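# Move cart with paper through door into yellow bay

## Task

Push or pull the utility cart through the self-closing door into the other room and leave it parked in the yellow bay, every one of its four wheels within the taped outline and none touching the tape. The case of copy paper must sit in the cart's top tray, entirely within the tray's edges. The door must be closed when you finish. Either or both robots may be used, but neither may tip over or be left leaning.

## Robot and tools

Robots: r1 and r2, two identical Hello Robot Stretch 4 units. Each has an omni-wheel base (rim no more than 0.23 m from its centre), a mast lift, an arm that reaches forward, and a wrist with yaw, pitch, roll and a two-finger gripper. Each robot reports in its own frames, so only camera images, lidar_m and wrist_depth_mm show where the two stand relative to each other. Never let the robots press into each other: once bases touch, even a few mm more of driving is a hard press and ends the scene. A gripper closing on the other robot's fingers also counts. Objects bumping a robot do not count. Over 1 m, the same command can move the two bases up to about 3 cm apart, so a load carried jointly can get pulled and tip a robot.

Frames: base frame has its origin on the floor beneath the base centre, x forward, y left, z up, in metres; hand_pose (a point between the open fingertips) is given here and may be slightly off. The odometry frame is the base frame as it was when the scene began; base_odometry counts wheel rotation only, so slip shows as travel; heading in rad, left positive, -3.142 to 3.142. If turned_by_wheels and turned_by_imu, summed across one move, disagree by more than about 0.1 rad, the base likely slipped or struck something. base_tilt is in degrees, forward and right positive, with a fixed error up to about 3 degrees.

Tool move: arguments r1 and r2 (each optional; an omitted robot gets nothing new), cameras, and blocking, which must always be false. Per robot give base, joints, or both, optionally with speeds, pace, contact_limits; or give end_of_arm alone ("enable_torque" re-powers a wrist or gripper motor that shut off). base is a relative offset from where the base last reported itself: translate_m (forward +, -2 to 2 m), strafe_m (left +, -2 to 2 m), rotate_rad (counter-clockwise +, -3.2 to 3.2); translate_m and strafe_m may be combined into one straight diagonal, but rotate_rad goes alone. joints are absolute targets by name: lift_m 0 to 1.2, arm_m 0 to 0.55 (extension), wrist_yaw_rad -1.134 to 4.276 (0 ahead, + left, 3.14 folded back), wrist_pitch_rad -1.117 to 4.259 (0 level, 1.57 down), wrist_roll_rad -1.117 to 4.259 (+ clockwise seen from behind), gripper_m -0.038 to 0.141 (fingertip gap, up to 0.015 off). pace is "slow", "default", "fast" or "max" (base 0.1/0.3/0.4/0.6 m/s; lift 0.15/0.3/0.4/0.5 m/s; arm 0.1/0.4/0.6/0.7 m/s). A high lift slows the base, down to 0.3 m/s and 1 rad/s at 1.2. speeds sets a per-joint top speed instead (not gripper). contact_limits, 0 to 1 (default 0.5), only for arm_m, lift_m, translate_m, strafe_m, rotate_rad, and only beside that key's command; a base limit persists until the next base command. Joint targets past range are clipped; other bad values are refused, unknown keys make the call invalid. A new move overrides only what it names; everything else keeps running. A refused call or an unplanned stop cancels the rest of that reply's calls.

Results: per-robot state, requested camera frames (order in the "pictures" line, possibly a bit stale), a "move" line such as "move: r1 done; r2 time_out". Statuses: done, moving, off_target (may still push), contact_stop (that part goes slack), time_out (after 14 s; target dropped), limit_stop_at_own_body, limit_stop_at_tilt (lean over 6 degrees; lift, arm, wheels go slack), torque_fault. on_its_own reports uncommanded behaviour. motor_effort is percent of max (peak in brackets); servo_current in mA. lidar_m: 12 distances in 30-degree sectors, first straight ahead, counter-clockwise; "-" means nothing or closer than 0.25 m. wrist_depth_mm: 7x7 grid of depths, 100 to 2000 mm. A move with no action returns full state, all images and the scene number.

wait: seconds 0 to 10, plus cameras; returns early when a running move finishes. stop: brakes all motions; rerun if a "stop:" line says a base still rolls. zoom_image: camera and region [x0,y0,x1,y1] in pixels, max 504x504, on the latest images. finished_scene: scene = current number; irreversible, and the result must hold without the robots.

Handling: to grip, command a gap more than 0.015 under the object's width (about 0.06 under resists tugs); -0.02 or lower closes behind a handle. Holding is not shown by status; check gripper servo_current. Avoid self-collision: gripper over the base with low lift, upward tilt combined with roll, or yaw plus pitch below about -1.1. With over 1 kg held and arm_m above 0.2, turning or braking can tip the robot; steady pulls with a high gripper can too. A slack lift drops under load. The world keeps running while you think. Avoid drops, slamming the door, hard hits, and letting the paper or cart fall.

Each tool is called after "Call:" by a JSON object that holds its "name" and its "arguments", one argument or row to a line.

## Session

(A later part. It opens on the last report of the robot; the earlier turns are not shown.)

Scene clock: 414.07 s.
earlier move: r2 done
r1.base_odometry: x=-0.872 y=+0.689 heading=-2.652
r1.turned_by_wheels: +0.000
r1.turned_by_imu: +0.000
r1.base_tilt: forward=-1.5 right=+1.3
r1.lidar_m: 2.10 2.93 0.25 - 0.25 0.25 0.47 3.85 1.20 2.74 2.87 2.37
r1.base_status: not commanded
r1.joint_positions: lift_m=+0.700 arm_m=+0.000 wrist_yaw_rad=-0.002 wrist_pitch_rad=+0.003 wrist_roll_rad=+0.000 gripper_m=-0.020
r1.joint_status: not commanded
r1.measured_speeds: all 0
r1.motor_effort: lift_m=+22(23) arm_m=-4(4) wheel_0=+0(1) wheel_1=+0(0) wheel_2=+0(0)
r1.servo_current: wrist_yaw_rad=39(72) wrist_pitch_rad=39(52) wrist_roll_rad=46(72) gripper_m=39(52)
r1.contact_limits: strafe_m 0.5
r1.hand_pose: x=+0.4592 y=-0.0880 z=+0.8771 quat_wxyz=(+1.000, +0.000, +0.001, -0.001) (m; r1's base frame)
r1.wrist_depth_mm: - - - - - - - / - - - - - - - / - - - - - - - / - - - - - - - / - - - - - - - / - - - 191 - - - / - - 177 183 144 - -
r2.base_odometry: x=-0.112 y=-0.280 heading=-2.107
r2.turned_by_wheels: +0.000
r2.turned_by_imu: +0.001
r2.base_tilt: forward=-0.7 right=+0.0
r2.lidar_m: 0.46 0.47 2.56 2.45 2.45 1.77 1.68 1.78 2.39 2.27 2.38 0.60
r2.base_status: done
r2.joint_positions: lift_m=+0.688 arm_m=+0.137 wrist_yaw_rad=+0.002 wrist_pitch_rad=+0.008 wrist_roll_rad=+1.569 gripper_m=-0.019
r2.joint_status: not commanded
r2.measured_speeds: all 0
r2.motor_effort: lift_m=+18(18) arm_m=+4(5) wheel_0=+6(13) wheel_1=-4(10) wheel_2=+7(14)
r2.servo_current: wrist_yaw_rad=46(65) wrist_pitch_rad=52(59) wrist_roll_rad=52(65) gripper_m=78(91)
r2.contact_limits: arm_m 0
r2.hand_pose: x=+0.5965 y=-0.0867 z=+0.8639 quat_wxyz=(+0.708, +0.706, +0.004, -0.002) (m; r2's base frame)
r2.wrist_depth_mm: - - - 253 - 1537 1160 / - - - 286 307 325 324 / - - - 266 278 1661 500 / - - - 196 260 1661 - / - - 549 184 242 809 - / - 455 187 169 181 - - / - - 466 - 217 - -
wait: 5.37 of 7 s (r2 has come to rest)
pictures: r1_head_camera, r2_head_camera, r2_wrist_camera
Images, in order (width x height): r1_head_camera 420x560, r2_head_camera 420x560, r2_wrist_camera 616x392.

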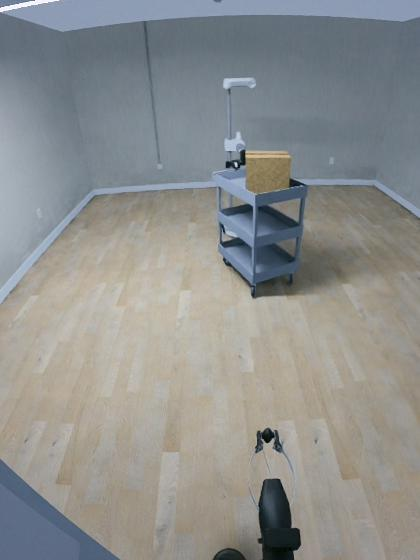

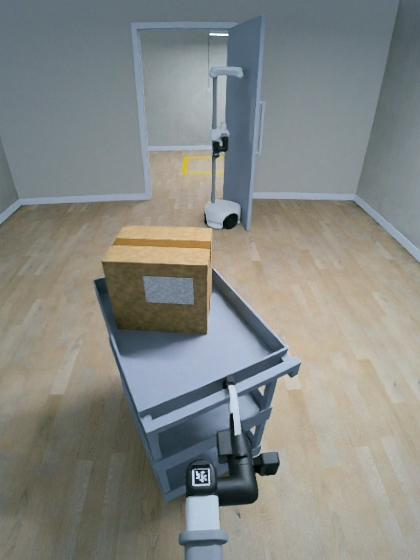

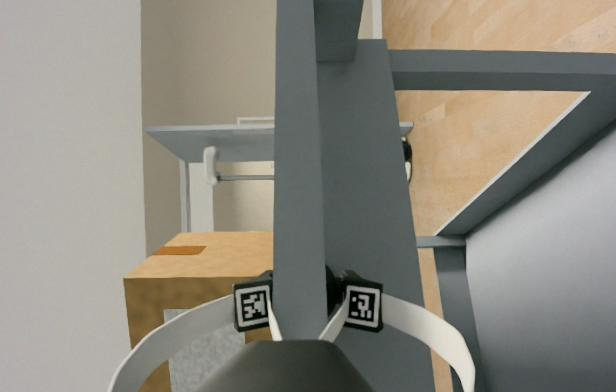

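Call:
{"name": "move", "arguments": {
  "blocking": false,
  "r2": {"base":{"translate_m":0.35,"strafe_m":0.25},"pace":"slow"}
}}

Call:
{"name": "wait", "arguments": {
  "seconds": 7,
  "cameras": ["r2_head_camera","r1_head_camera"]
}}

Scene clock: 426.27 s.
move: r2 moving
r1: as last shown
r1.base_tilt: forward=-1.6 right=+1.3
r1.lidar_m: 2.08 2.94 0.25 - 0.25 0.25 0.47 3.87 1.17 2.74 2.86 2.36
r1.motor_effort: lift_m=+22(22) arm_m=-4(4) wheel_0=+0(1) wheel_1=+0(0) wheel_2=+0(0)
r1.servo_current: wrist_yaw_rad=52(72) wrist_pitch_rad=33(46) wrist_roll_rad=39(59) gripper_m=33(46)
r1.contact_limits: strafe_m 0.5
r1.wrist_depth_mm: - - - - - - - / - - - - - - - / - - - - - - - / - - - - - - - / - - - - - - - / - - - 191 - - - / - - 178 183 144 - -
r2.base_odometry: x=-0.111 y=-0.293 heading=-2.108
r2.turned_by_wheels: -0.001
r2.turned_by_imu: +0.000
r2.base_tilt: forward=-0.7 right=+0.0
r2.lidar_m: 0.44 0.50 2.58 2.43 2.44 1.80 1.70 1.80 2.39 2.28 2.40 0.59
r2.base_status: translate_m moving; strafe_m moving
r2.joint_positions: lift_m=+0.688 arm_m=+0.137 wrist_yaw_rad=-0.002 wrist_pitch_rad=+0.008 wrist_roll_rad=+1.569 gripper_m=-0.019
r2.joint_status: not commanded
r2.measured_speeds: translate_m=+0.045 strafe_m=+0.031 rotate_rad=+0.002 lift_m=+0.000 arm_m=+0.000 wrist_yaw_rad=-0.014 wrist_pitch_rad=+0.000 wrist_roll_rad=+0.000
r2.motor_effort: lift_m=+18(18) arm_m=+4(5) wheel_0=+0(6) wheel_1=+8(8) wheel_2=-13(13)
r2.servo_current: wrist_yaw_rad=46(59) wrist_pitch_rad=46(52) wrist_roll_rad=33(59) gripper_m=78(85)
r2.contact_limits: arm_m 0
r2.hand_pose: x=+0.5961 y=-0.0879 z=+0.8639 quat_wxyz=(+0.708, +0.706, +0.002, -0.003) (m; r2's base frame)
r2.wrist_depth_mm: - - - 262 - 1576 1160 / - - - 289 310 322 322 / - - - 267 281 1661 496 / - - - 197 258 1708 - / - - 585 184 240 820 - / - 455 186 169 181 - - / - - 459 - 216 - -
pictures: none

Scene clock: 431.27 s.
earlier move: r2 done
r1.base_odometry: x=-0.872 y=+0.689 heading=-2.652
r1.turned_by_wheels: +0.000
r1.turned_by_imu: +0.000
r1.base_tilt: forward=-1.6 right=+1.3
r1.lidar_m: 1.77 2.91 0.25 - 0.25 0.25 0.47 3.86 1.20 2.71 2.81 1.84
r1.base_status: not commanded
r1.joint_positions: lift_m=+0.700 arm_m=+0.000 wrist_yaw_rad=-0.002 wrist_pitch_rad=+0.003 wrist_roll_rad=+0.000 gripper_m=-0.020
r1.joint_status: not commanded
r1.measured_speeds: all 0
r1.motor_effort: lift_m=+22(23) arm_m=-4(4) wheel_0=+0(1) wheel_1=+0(0) wheel_2=+0(0)
r1.servo_current: wrist_yaw_rad=52(72) wrist_pitch_rad=39(52) wrist_roll_rad=46(72) gripper_m=46(52)
r1.contact_limits: strafe_m 0.5
r1.hand_pose: x=+0.4592 y=-0.0880 z=+0.8771 quat_wxyz=(+1.000, +0.000, +0.001, -0.001) (m; r1's base frame)
r1.wrist_depth_mm: - - - - - - - / - - - - - - - / - - - - - - - / - - - - 1661 - - / - - - - - - - / - - - 192 179 - - / - - 178 180 143 - -
r2.base_odometry: x=-0.076 y=-0.709 heading=-2.108
r2.turned_by_wheels: +0.000
r2.turned_by_imu: -0.001
r2.base_tilt: forward=-0.7 right=+0.0
r2.lidar_m: 0.52 0.57 2.33 2.20 2.32 2.16 2.05 2.17 2.62 2.53 2.63 0.56
r2.base_status: done
r2.joint_positions: lift_m=+0.688 arm_m=+0.137 wrist_yaw_rad=-0.004 wrist_pitch_rad=+0.008 wrist_roll_rad=+1.569 gripper_m=-0.019
r2.joint_status: not commanded
r2.measured_speeds: all 0
r2.motor_effort: lift_m=+18(18) arm_m=+4(5) wheel_0=-6(12) wheel_1=+4(10) wheel_2=-6(14)
r2.servo_current: wrist_yaw_rad=52(65) wrist_pitch_rad=52(59) wrist_roll_rad=46(59) gripper_m=78(91)
r2.contact_limits: arm_m 0
r2.hand_pose: x=+0.5959 y=-0.0885 z=+0.8639 quat_wxyz=(+0.708, +0.706, +0.001, -0.004) (m; r2's base frame)
r2.wrist_depth_mm: - - - 176 238 1537 1138 / - - - 176 237 1661 544 / - - 627 174 235 798 - / - - 462 234 234 831 - / - - 492 173 234 831 - / - - 187 172 182 - - / - - 585 - 231 - -
wait: 5.00 of 7 s (r2 has come to rest)
pictures: r1_head_camera, r2_head_camera
Images, in order (width x height): r1_head_camera 420x560, r2_head_camera 420x560.

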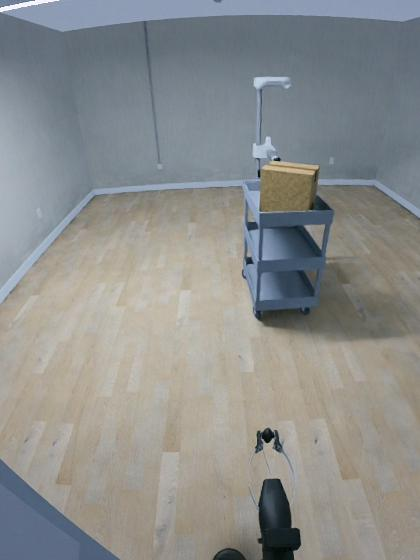

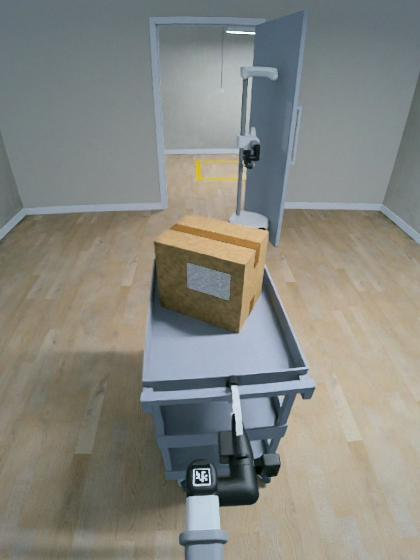

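Call:
{"name": "move", "arguments": {
  "blocking": false,
  "r2": {"base":{"translate_m":0.45,"strafe_m":0.08},"pace":"slow"}
}}

Call:
{"name": "wait", "arguments": {
  "seconds": 7,
  "cameras": ["r2_head_camera","r1_head_camera"]
}}

Scene clock: 439.00 s.
move: r2 moving
r1: as last shown
r1.lidar_m: 1.74 2.95 0.25 - 0.25 0.25 0.44 3.84 1.20 2.72 2.85 1.80
r1.motor_effort: lift_m=+22(23) arm_m=-4(4) wheel_0=+0(0) wheel_1=+0(0) wheel_2=+0(0)
r1.servo_current: wrist_yaw_rad=52(65) wrist_pitch_rad=39(46) wrist_roll_rad=52(59) gripper_m=46(46)
r1.contact_limits: strafe_m 0.5
r1.wrist_depth_mm: - - - - - - - / - - - - - - - / - - - - - - - / - - - - 1661 - - / - - - - - - - / - - - 191 179 - - / - - 178 180 143 - -
r2.base_odometry: x=-0.080 y=-0.721 heading=-2.108
r2.turned_by_wheels: +0.000
r2.turned_by_imu: +0.000
r2.base_tilt: forward=-0.7 right=+0.1
r2.lidar_m: 0.52 0.56 2.31 2.20 2.27 2.16 2.06 2.16 2.63 2.51 2.65 0.55
r2.base_status: translate_m moving; strafe_m moving
r2.joint_positions: lift_m=+0.688 arm_m=+0.137 wrist_yaw_rad=-0.004 wrist_pitch_rad=+0.008 wrist_roll_rad=+1.569 gripper_m=-0.019
r2.joint_status: not commanded
r2.measured_speeds: translate_m=+0.049 strafe_m=+0.009 rotate_rad=+0.002 lift_m=+0.000 arm_m=+0.000 wrist_yaw_rad=+0.000 wrist_pitch_rad=+0.000 wrist_roll_rad=+0.000
r2.motor_effort: lift_m=+18(18) arm_m=+4(4) wheel_0=+6(8) wheel_1=+5(7) wheel_2=-11(13)
r2.servo_current: wrist_yaw_rad=46(65) wrist_pitch_rad=59(59) wrist_roll_rad=46(59) gripper_m=85(85)
r2.contact_limits: arm_m 0
r2.hand_pose: x=+0.5959 y=-0.0885 z=+0.8639 quat_wxyz=(+0.708, +0.706, +0.001, -0.004) (m; r2's base frame)
r2.wrist_depth_mm: - - - 176 238 1499 1138 / - - - 175 236 1756 544 / - - 621 174 234 798 - / - - 462 234 233 842 - / - - 492 173 233 820 - / - - 187 171 180 - - / - - - - 230 - -
pictures: none

Scene clock: 444.33 s.
earlier move: r2 done
r1.base_odometry: x=-0.872 y=+0.689 heading=-2.652
r1.turned_by_wheels: +0.000
r1.turned_by_imu: +0.000
r1.base_tilt: forward=-1.6 right=+1.3
r1.lidar_m: 1.50 2.94 0.25 - 0.25 0.25 0.46 3.84 1.20 2.72 2.86 1.35
r1.base_status: not commanded
r1.joint_positions: lift_m=+0.700 arm_m=+0.000 wrist_yaw_rad=-0.002 wrist_pitch_rad=+0.003 wrist_roll_rad=+0.000 gripper_m=-0.020
r1.joint_status: not commanded
r1.measured_speeds: all 0
r1.motor_effort: lift_m=+22(23) arm_m=-4(4) wheel_0=+0(1) wheel_1=+0(0) wheel_2=+0(0)
r1.servo_current: wrist_yaw_rad=39(78) wrist_pitch_rad=39(52) wrist_roll_rad=39(65) gripper_m=46(52)
r1.contact_limits: strafe_m 0.5
r1.hand_pose: x=+0.4592 y=-0.0880 z=+0.8771 quat_wxyz=(+1.000, +0.000, +0.001, -0.001) (m; r1's base frame)
r1.wrist_depth_mm: - - - - - - - / - - - - - - - / - - - - - - - / - - - - 1255 1205 - / - - - - - - - / - - - 191 179 - - / - - 178 183 143 1921 -
r2.base_odometry: x=-0.237 y=-1.136 heading=-2.108
r2.turned_by_wheels: +0.000
r2.turned_by_imu: +0.002
r2.base_tilt: forward=-0.7 right=+0.1
r2.lidar_m: 0.49 0.54 2.22 2.13 2.20 2.63 2.51 2.60 2.71 2.57 2.69 0.54
r2.base_status: done
r2.joint_positions: lift_m=+0.688 arm_m=+0.137 wrist_yaw_rad=-0.001 wrist_pitch_rad=+0.008 wrist_roll_rad=+1.569 gripper_m=-0.019
r2.joint_status: not commanded
r2.measured_speeds: all 0
r2.motor_effort: lift_m=+18(18) arm_m=+4(5) wheel_0=+6(13) wheel_1=+4(9) wheel_2=-5(13)
r2.servo_current: wrist_yaw_rad=52(65) wrist_pitch_rad=52(59) wrist_roll_rad=52(65) gripper_m=78(91)
r2.contact_limits: arm_m 0
r2.hand_pose: x=+0.5961 y=-0.0878 z=+0.8639 quat_wxyz=(+0.708, +0.706, +0.002, -0.003) (m; r2's base frame)
r2.wrist_depth_mm: - - - 203 272 279 279 / - - - 255 262 1618 1138 / - - - 190 252 1661 - / - - 585 183 244 - - / - 469 466 177 236 831 - / - - 189 172 181 - - / - - 512 - 224 - -
wait: 5.33 of 7 s (r2 has come to rest)
pictures: r1_head_camera, r2_head_camera
Images, in order (width x height): r1_head_camera 420x560, r2_head_camera 420x560.

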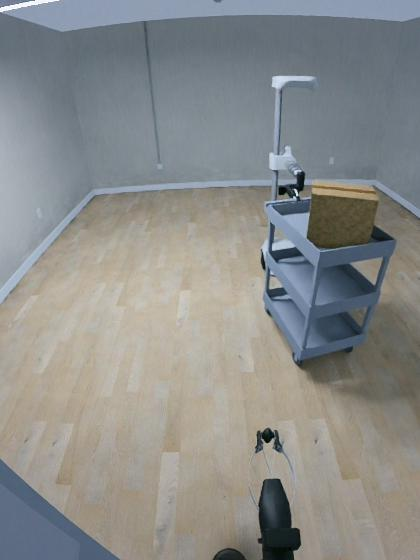

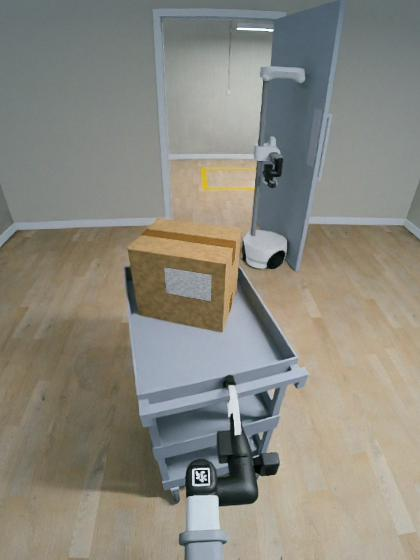

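Call:
{"name": "move", "arguments": {
  "blocking": false,
  "r2": {"base":{"translate_m":0.15,"strafe_m":0.15},"pace":"slow"}
}}

Call:
{"name": "wait", "arguments": {
  "seconds": 7,
  "cameras": ["r2_head_camera","r1_head_camera"]
}}

Scene clock: 449.77 s.
move: r2 moving
r1: as last shown
r1.lidar_m: 1.52 2.92 0.25 - 0.25 0.25 0.44 3.85 1.19 2.73 2.84 1.36
r1.motor_effort: lift_m=+22(22) arm_m=-4(4) wheel_0=+0(0) wheel_1=+0(0) wheel_2=+0(0)
r1.servo_current: wrist_yaw_rad=39(65) wrist_pitch_rad=33(46) wrist_roll_rad=33(65) gripper_m=46(46)
r1.contact_limits: strafe_m 0.5
r1.wrist_depth_mm: - - - - - - - / - - - - - - - / - - - - - - - / - - - - 1229 1205 - / - - - - - - - / - - - 191 179 - - / - - 178 182 143 1921 -
r2.base_odometry: x=-0.235 y=-1.149 heading=-2.108
r2.turned_by_wheels: -0.001
r2.turned_by_imu: +0.000
r2.base_tilt: forward=-0.6 right=+0.1
r2.lidar_m: 0.50 0.51 2.24 2.12 2.20 2.64 2.51 2.62 2.69 2.61 2.73 0.57
r2.base_status: translate_m moving; strafe_m moving
r2.joint_positions: lift_m=+0.688 arm_m=+0.137 wrist_yaw_rad=-0.001 wrist_pitch_rad=+0.008 wrist_roll_rad=+1.569 gripper_m=-0.019
r2.joint_status: not commanded
r2.measured_speeds: translate_m=+0.036 strafe_m=+0.036 rotate_rad=-0.003 lift_m=+0.000 arm_m=+0.000 wrist_yaw_rad=+0.000 wrist_pitch_rad=+0.000 wrist_roll_rad=+0.000
r2.motor_effort: lift_m=+18(18) arm_m=+4(4) wheel_0=-4(9) wheel_1=+9(9) wheel_2=-9(11)
r2.servo_current: wrist_yaw_rad=46(52) wrist_pitch_rad=59(59) wrist_roll_rad=46(65) gripper_m=85(85)
r2.contact_limits: arm_m 0
r2.hand_pose: x=+0.5961 y=-0.0878 z=+0.8639 quat_wxyz=(+0.708, +0.706, +0.002, -0.003) (m; r2's base frame)
r2.wrist_depth_mm: - - - 206 276 281 282 / - - - 257 264 1708 1160 / - - - 191 253 1661 - / - - 609 183 243 820 - / - 477 466 179 236 820 - / - - 188 171 181 - - / - - 512 - 223 - -
pictures: none

Scene clock: 452.63 s.
earlier move: r2 done
r1.base_odometry: x=-0.872 y=+0.689 heading=-2.652
r1.turned_by_wheels: +0.000
r1.turned_by_imu: +0.000
r1.base_tilt: forward=-1.6 right=+1.3
r1.lidar_m: 1.68 2.92 0.25 - 0.25 0.25 0.44 3.87 1.17 2.73 2.84 1.24
r1.base_status: not commanded
r1.joint_positions: lift_m=+0.700 arm_m=+0.000 wrist_yaw_rad=-0.002 wrist_pitch_rad=+0.003 wrist_roll_rad=+0.000 gripper_m=-0.020
r1.joint_status: not commanded
r1.measured_speeds: all 0
r1.motor_effort: lift_m=+22(22) arm_m=-4(4) wheel_0=+0(1) wheel_1=+0(0) wheel_2=+0(0)
r1.servo_current: wrist_yaw_rad=52(72) wrist_pitch_rad=39(46) wrist_roll_rad=52(65) gripper_m=46(52)
r1.contact_limits: strafe_m 0.5
r1.hand_pose: x=+0.4592 y=-0.0880 z=+0.8771 quat_wxyz=(+1.000, +0.000, +0.001, -0.001) (m; r1's base frame)
r1.wrist_depth_mm: - - - - - - - / - - - - - - - / - - - - - 1118 - / - - - - - 1078 1138 / - - - - - - - / - - - 191 179 1537 - / - - 178 183 144 - -
r2.base_odometry: x=-0.186 y=-1.341 heading=-2.108
r2.turned_by_wheels: +0.000
r2.turned_by_imu: +0.000
r2.base_tilt: forward=-0.7 right=+0.1
r2.lidar_m: 0.52 0.53 2.08 1.98 2.06 2.78 2.67 2.76 2.88 2.74 2.86 0.57
r2.base_status: done
r2.joint_positions: lift_m=+0.688 arm_m=+0.137 wrist_yaw_rad=-0.003 wrist_pitch_rad=+0.008 wrist_roll_rad=+1.569 gripper_m=-0.019
r2.joint_status: not commanded
r2.measured_speeds: all 0
r2.motor_effort: lift_m=+18(18) arm_m=+4(5) wheel_0=-6(13) wheel_1=+4(9) wheel_2=-8(13)
r2.servo_current: wrist_yaw_rad=59(59) wrist_pitch_rad=46(59) wrist_roll_rad=52(65) gripper_m=85(91)
r2.contact_limits: arm_m 0
r2.hand_pose: x=+0.5960 y=-0.0883 z=+0.8639 quat_wxyz=(+0.708, +0.706, +0.002, -0.004) (m; r2's base frame)
r2.wrist_depth_mm: - - - 249 253 1366 1042 / - - - 185 247 1708 1078 / - - - 182 243 798 - / - - 504 179 238 842 - / - 488 473 176 234 831 - / - - 187 171 181 - - / - - 554 - 227 - -
wait: 2.87 of 7 s (r2 has come to rest)
pictures: r1_head_camera, r2_head_camera
Images, in order (width x height): r1_head_camera 420x560, r2_head_camera 420x560.

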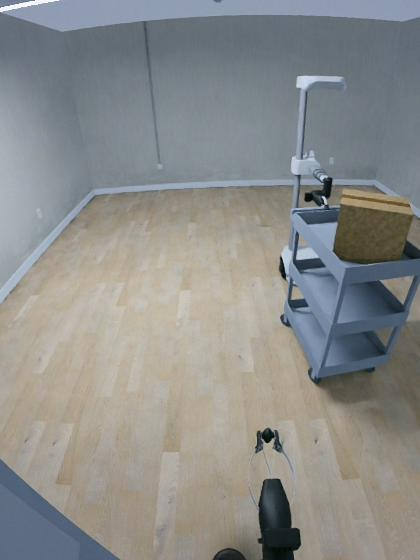

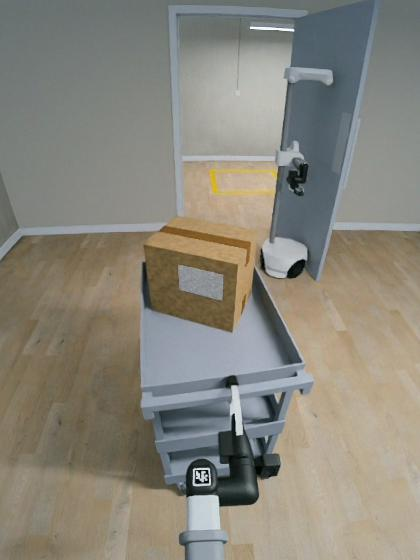

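Call:
{"name": "move", "arguments": {
  "blocking": false,
  "r2": {"base":{"translate_m":0.1,"strafe_m":0.2},"pace":"slow"}
}}

Call:
{"name": "wait", "arguments": {
  "seconds": 7,
  "cameras": ["r2_head_camera","r1_head_camera"]
}}

Scene clock: 460.87 s.
move: r2 moving
r1: as last shown
r1.base_tilt: forward=-1.6 right=+1.2
r1.lidar_m: 1.71 2.93 0.25 - 0.25 0.25 0.46 3.85 1.18 2.69 2.86 1.27
r1.motor_effort: lift_m=+22(22) arm_m=-4(4) wheel_0=-1(1) wheel_1=+0(0) wheel_2=+0(0)
r1.servo_current: wrist_yaw_rad=59(59) wrist_pitch_rad=39(52) wrist_roll_rad=46(59) gripper_m=46(46)
r1.contact_limits: strafe_m 0.5
r1.wrist_depth_mm: - - - - - - - / - - - - - - - / - - - - - 1118 - / - - - - - 1078 1042 / - - - - - - - / - - - 191 179 - - / - - 178 183 144 - -
r2.base_odometry: x=-0.179 y=-1.352 heading=-2.109
r2.turned_by_wheels: -0.001
r2.turned_by_imu: +0.000
r2.base_tilt: forward=-0.7 right=+0.1
r2.lidar_m: 0.46 0.51 2.05 1.99 2.06 2.77 2.65 2.78 2.86 2.76 2.88 0.57
r2.base_status: translate_m moving; strafe_m moving
r2.joint_positions: lift_m=+0.688 arm_m=+0.137 wrist_yaw_rad=-0.003 wrist_pitch_rad=+0.008 wrist_roll_rad=+1.569 gripper_m=-0.019
r2.joint_status: not commanded
r2.measured_speeds: translate_m=+0.021 strafe_m=+0.044 rotate_rad=+0.002 lift_m=+0.000 arm_m=+0.000 wrist_yaw_rad=+0.000 wrist_pitch_rad=+0.000 wrist_roll_rad=+0.000
r2.motor_effort: lift_m=+18(18) arm_m=+4(5) wheel_0=-8(13) wheel_1=+7(8) wheel_2=-9(10)
r2.servo_current: wrist_yaw_rad=52(59) wrist_pitch_rad=52(59) wrist_roll_rad=52(52) gripper_m=85(85)
r2.contact_limits: arm_m 0
r2.hand_pose: x=+0.5960 y=-0.0883 z=+0.8639 quat_wxyz=(+0.708, +0.706, +0.002, -0.004) (m; r2's base frame)
r2.wrist_depth_mm: - - - 188 252 1336 1042 / - - - 184 247 1661 1098 / - - - 181 242 809 - / - - 500 179 238 842 - / - 488 477 176 235 831 - / - - 189 171 181 - - / - - 549 - 228 - -
pictures: none

Scene clock: 463.87 s.
earlier move: r2 done
r1.base_odometry: x=-0.872 y=+0.689 heading=-2.652
r1.turned_by_wheels: +0.000
r1.turned_by_imu: +0.000
r1.base_tilt: forward=-1.6 right=+1.3
r1.lidar_m: 5.01 2.92 0.25 - 0.25 0.25 0.44 3.86 1.18 2.73 2.85 1.25
r1.base_status: not commanded
r1.joint_positions: lift_m=+0.700 arm_m=+0.000 wrist_yaw_rad=-0.002 wrist_pitch_rad=+0.003 wrist_roll_rad=+0.000 gripper_m=-0.020
r1.joint_status: not commanded
r1.measured_speeds: all 0
r1.motor_effort: lift_m=+22(22) arm_m=-4(4) wheel_0=+0(1) wheel_1=+0(1) wheel_2=+0(0)
r1.servo_current: wrist_yaw_rad=46(72) wrist_pitch_rad=39(52) wrist_roll_rad=59(65) gripper_m=46(52)
r1.contact_limits: strafe_m 0.5
r1.hand_pose: x=+0.4592 y=-0.0880 z=+0.8771 quat_wxyz=(+1.000, +0.000, +0.001, -0.001) (m; r1's base frame)
r1.wrist_depth_mm: - - - - - - - / - - - - - - - / - - - - - - 991 / - - - - - 1060 960 / - - - - - - - / - - - 190 - - - / - - 178 183 144 - -
r2.base_odometry: x=-0.065 y=-1.530 heading=-2.109
r2.turned_by_wheels: +0.000
r2.turned_by_imu: +0.000
r2.base_tilt: forward=-0.6 right=+0.0
r2.lidar_m: 0.55 2.56 1.87 1.80 1.84 2.57 2.76 2.88 3.06 2.94 3.07 0.55
r2.base_status: done
r2.joint_positions: lift_m=+0.688 arm_m=+0.137 wrist_yaw_rad=-0.003 wrist_pitch_rad=+0.008 wrist_roll_rad=+1.569 gripper_m=-0.019
r2.joint_status: not commanded
r2.measured_speeds: all 0
r2.motor_effort: lift_m=+18(18) arm_m=+4(5) wheel_0=-8(13) wheel_1=+5(9) wheel_2=-7(11)
r2.servo_current: wrist_yaw_rad=46(59) wrist_pitch_rad=52(59) wrist_roll_rad=46(59) gripper_m=85(91)
r2.contact_limits: arm_m 0
r2.hand_pose: x=+0.5960 y=-0.0883 z=+0.8639 quat_wxyz=(+0.708, +0.706, +0.002, -0.004) (m; r2's base frame)
r2.wrist_depth_mm: - - - 158 217 1618 1160 / - - - 160 220 732 - / - - 500 163 224 820 - / - 480 462 166 227 831 - / - - 521 169 230 842 - / - - 187 171 182 - - / - - - - 237 1708 521
wait: 3.00 of 7 s (r2 has come to rest)
pictures: r1_head_camera, r2_head_camera
Images, in order (width x height): r1_head_camera 420x560, r2_head_camera 420x560.

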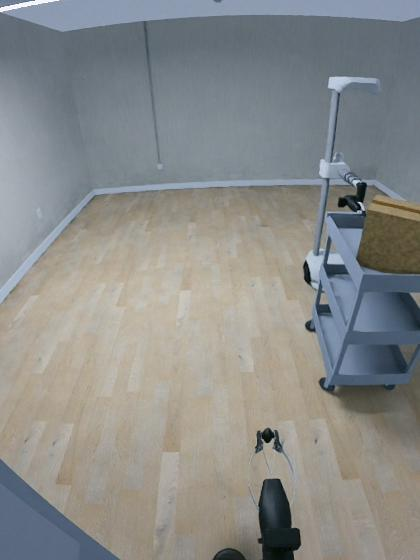

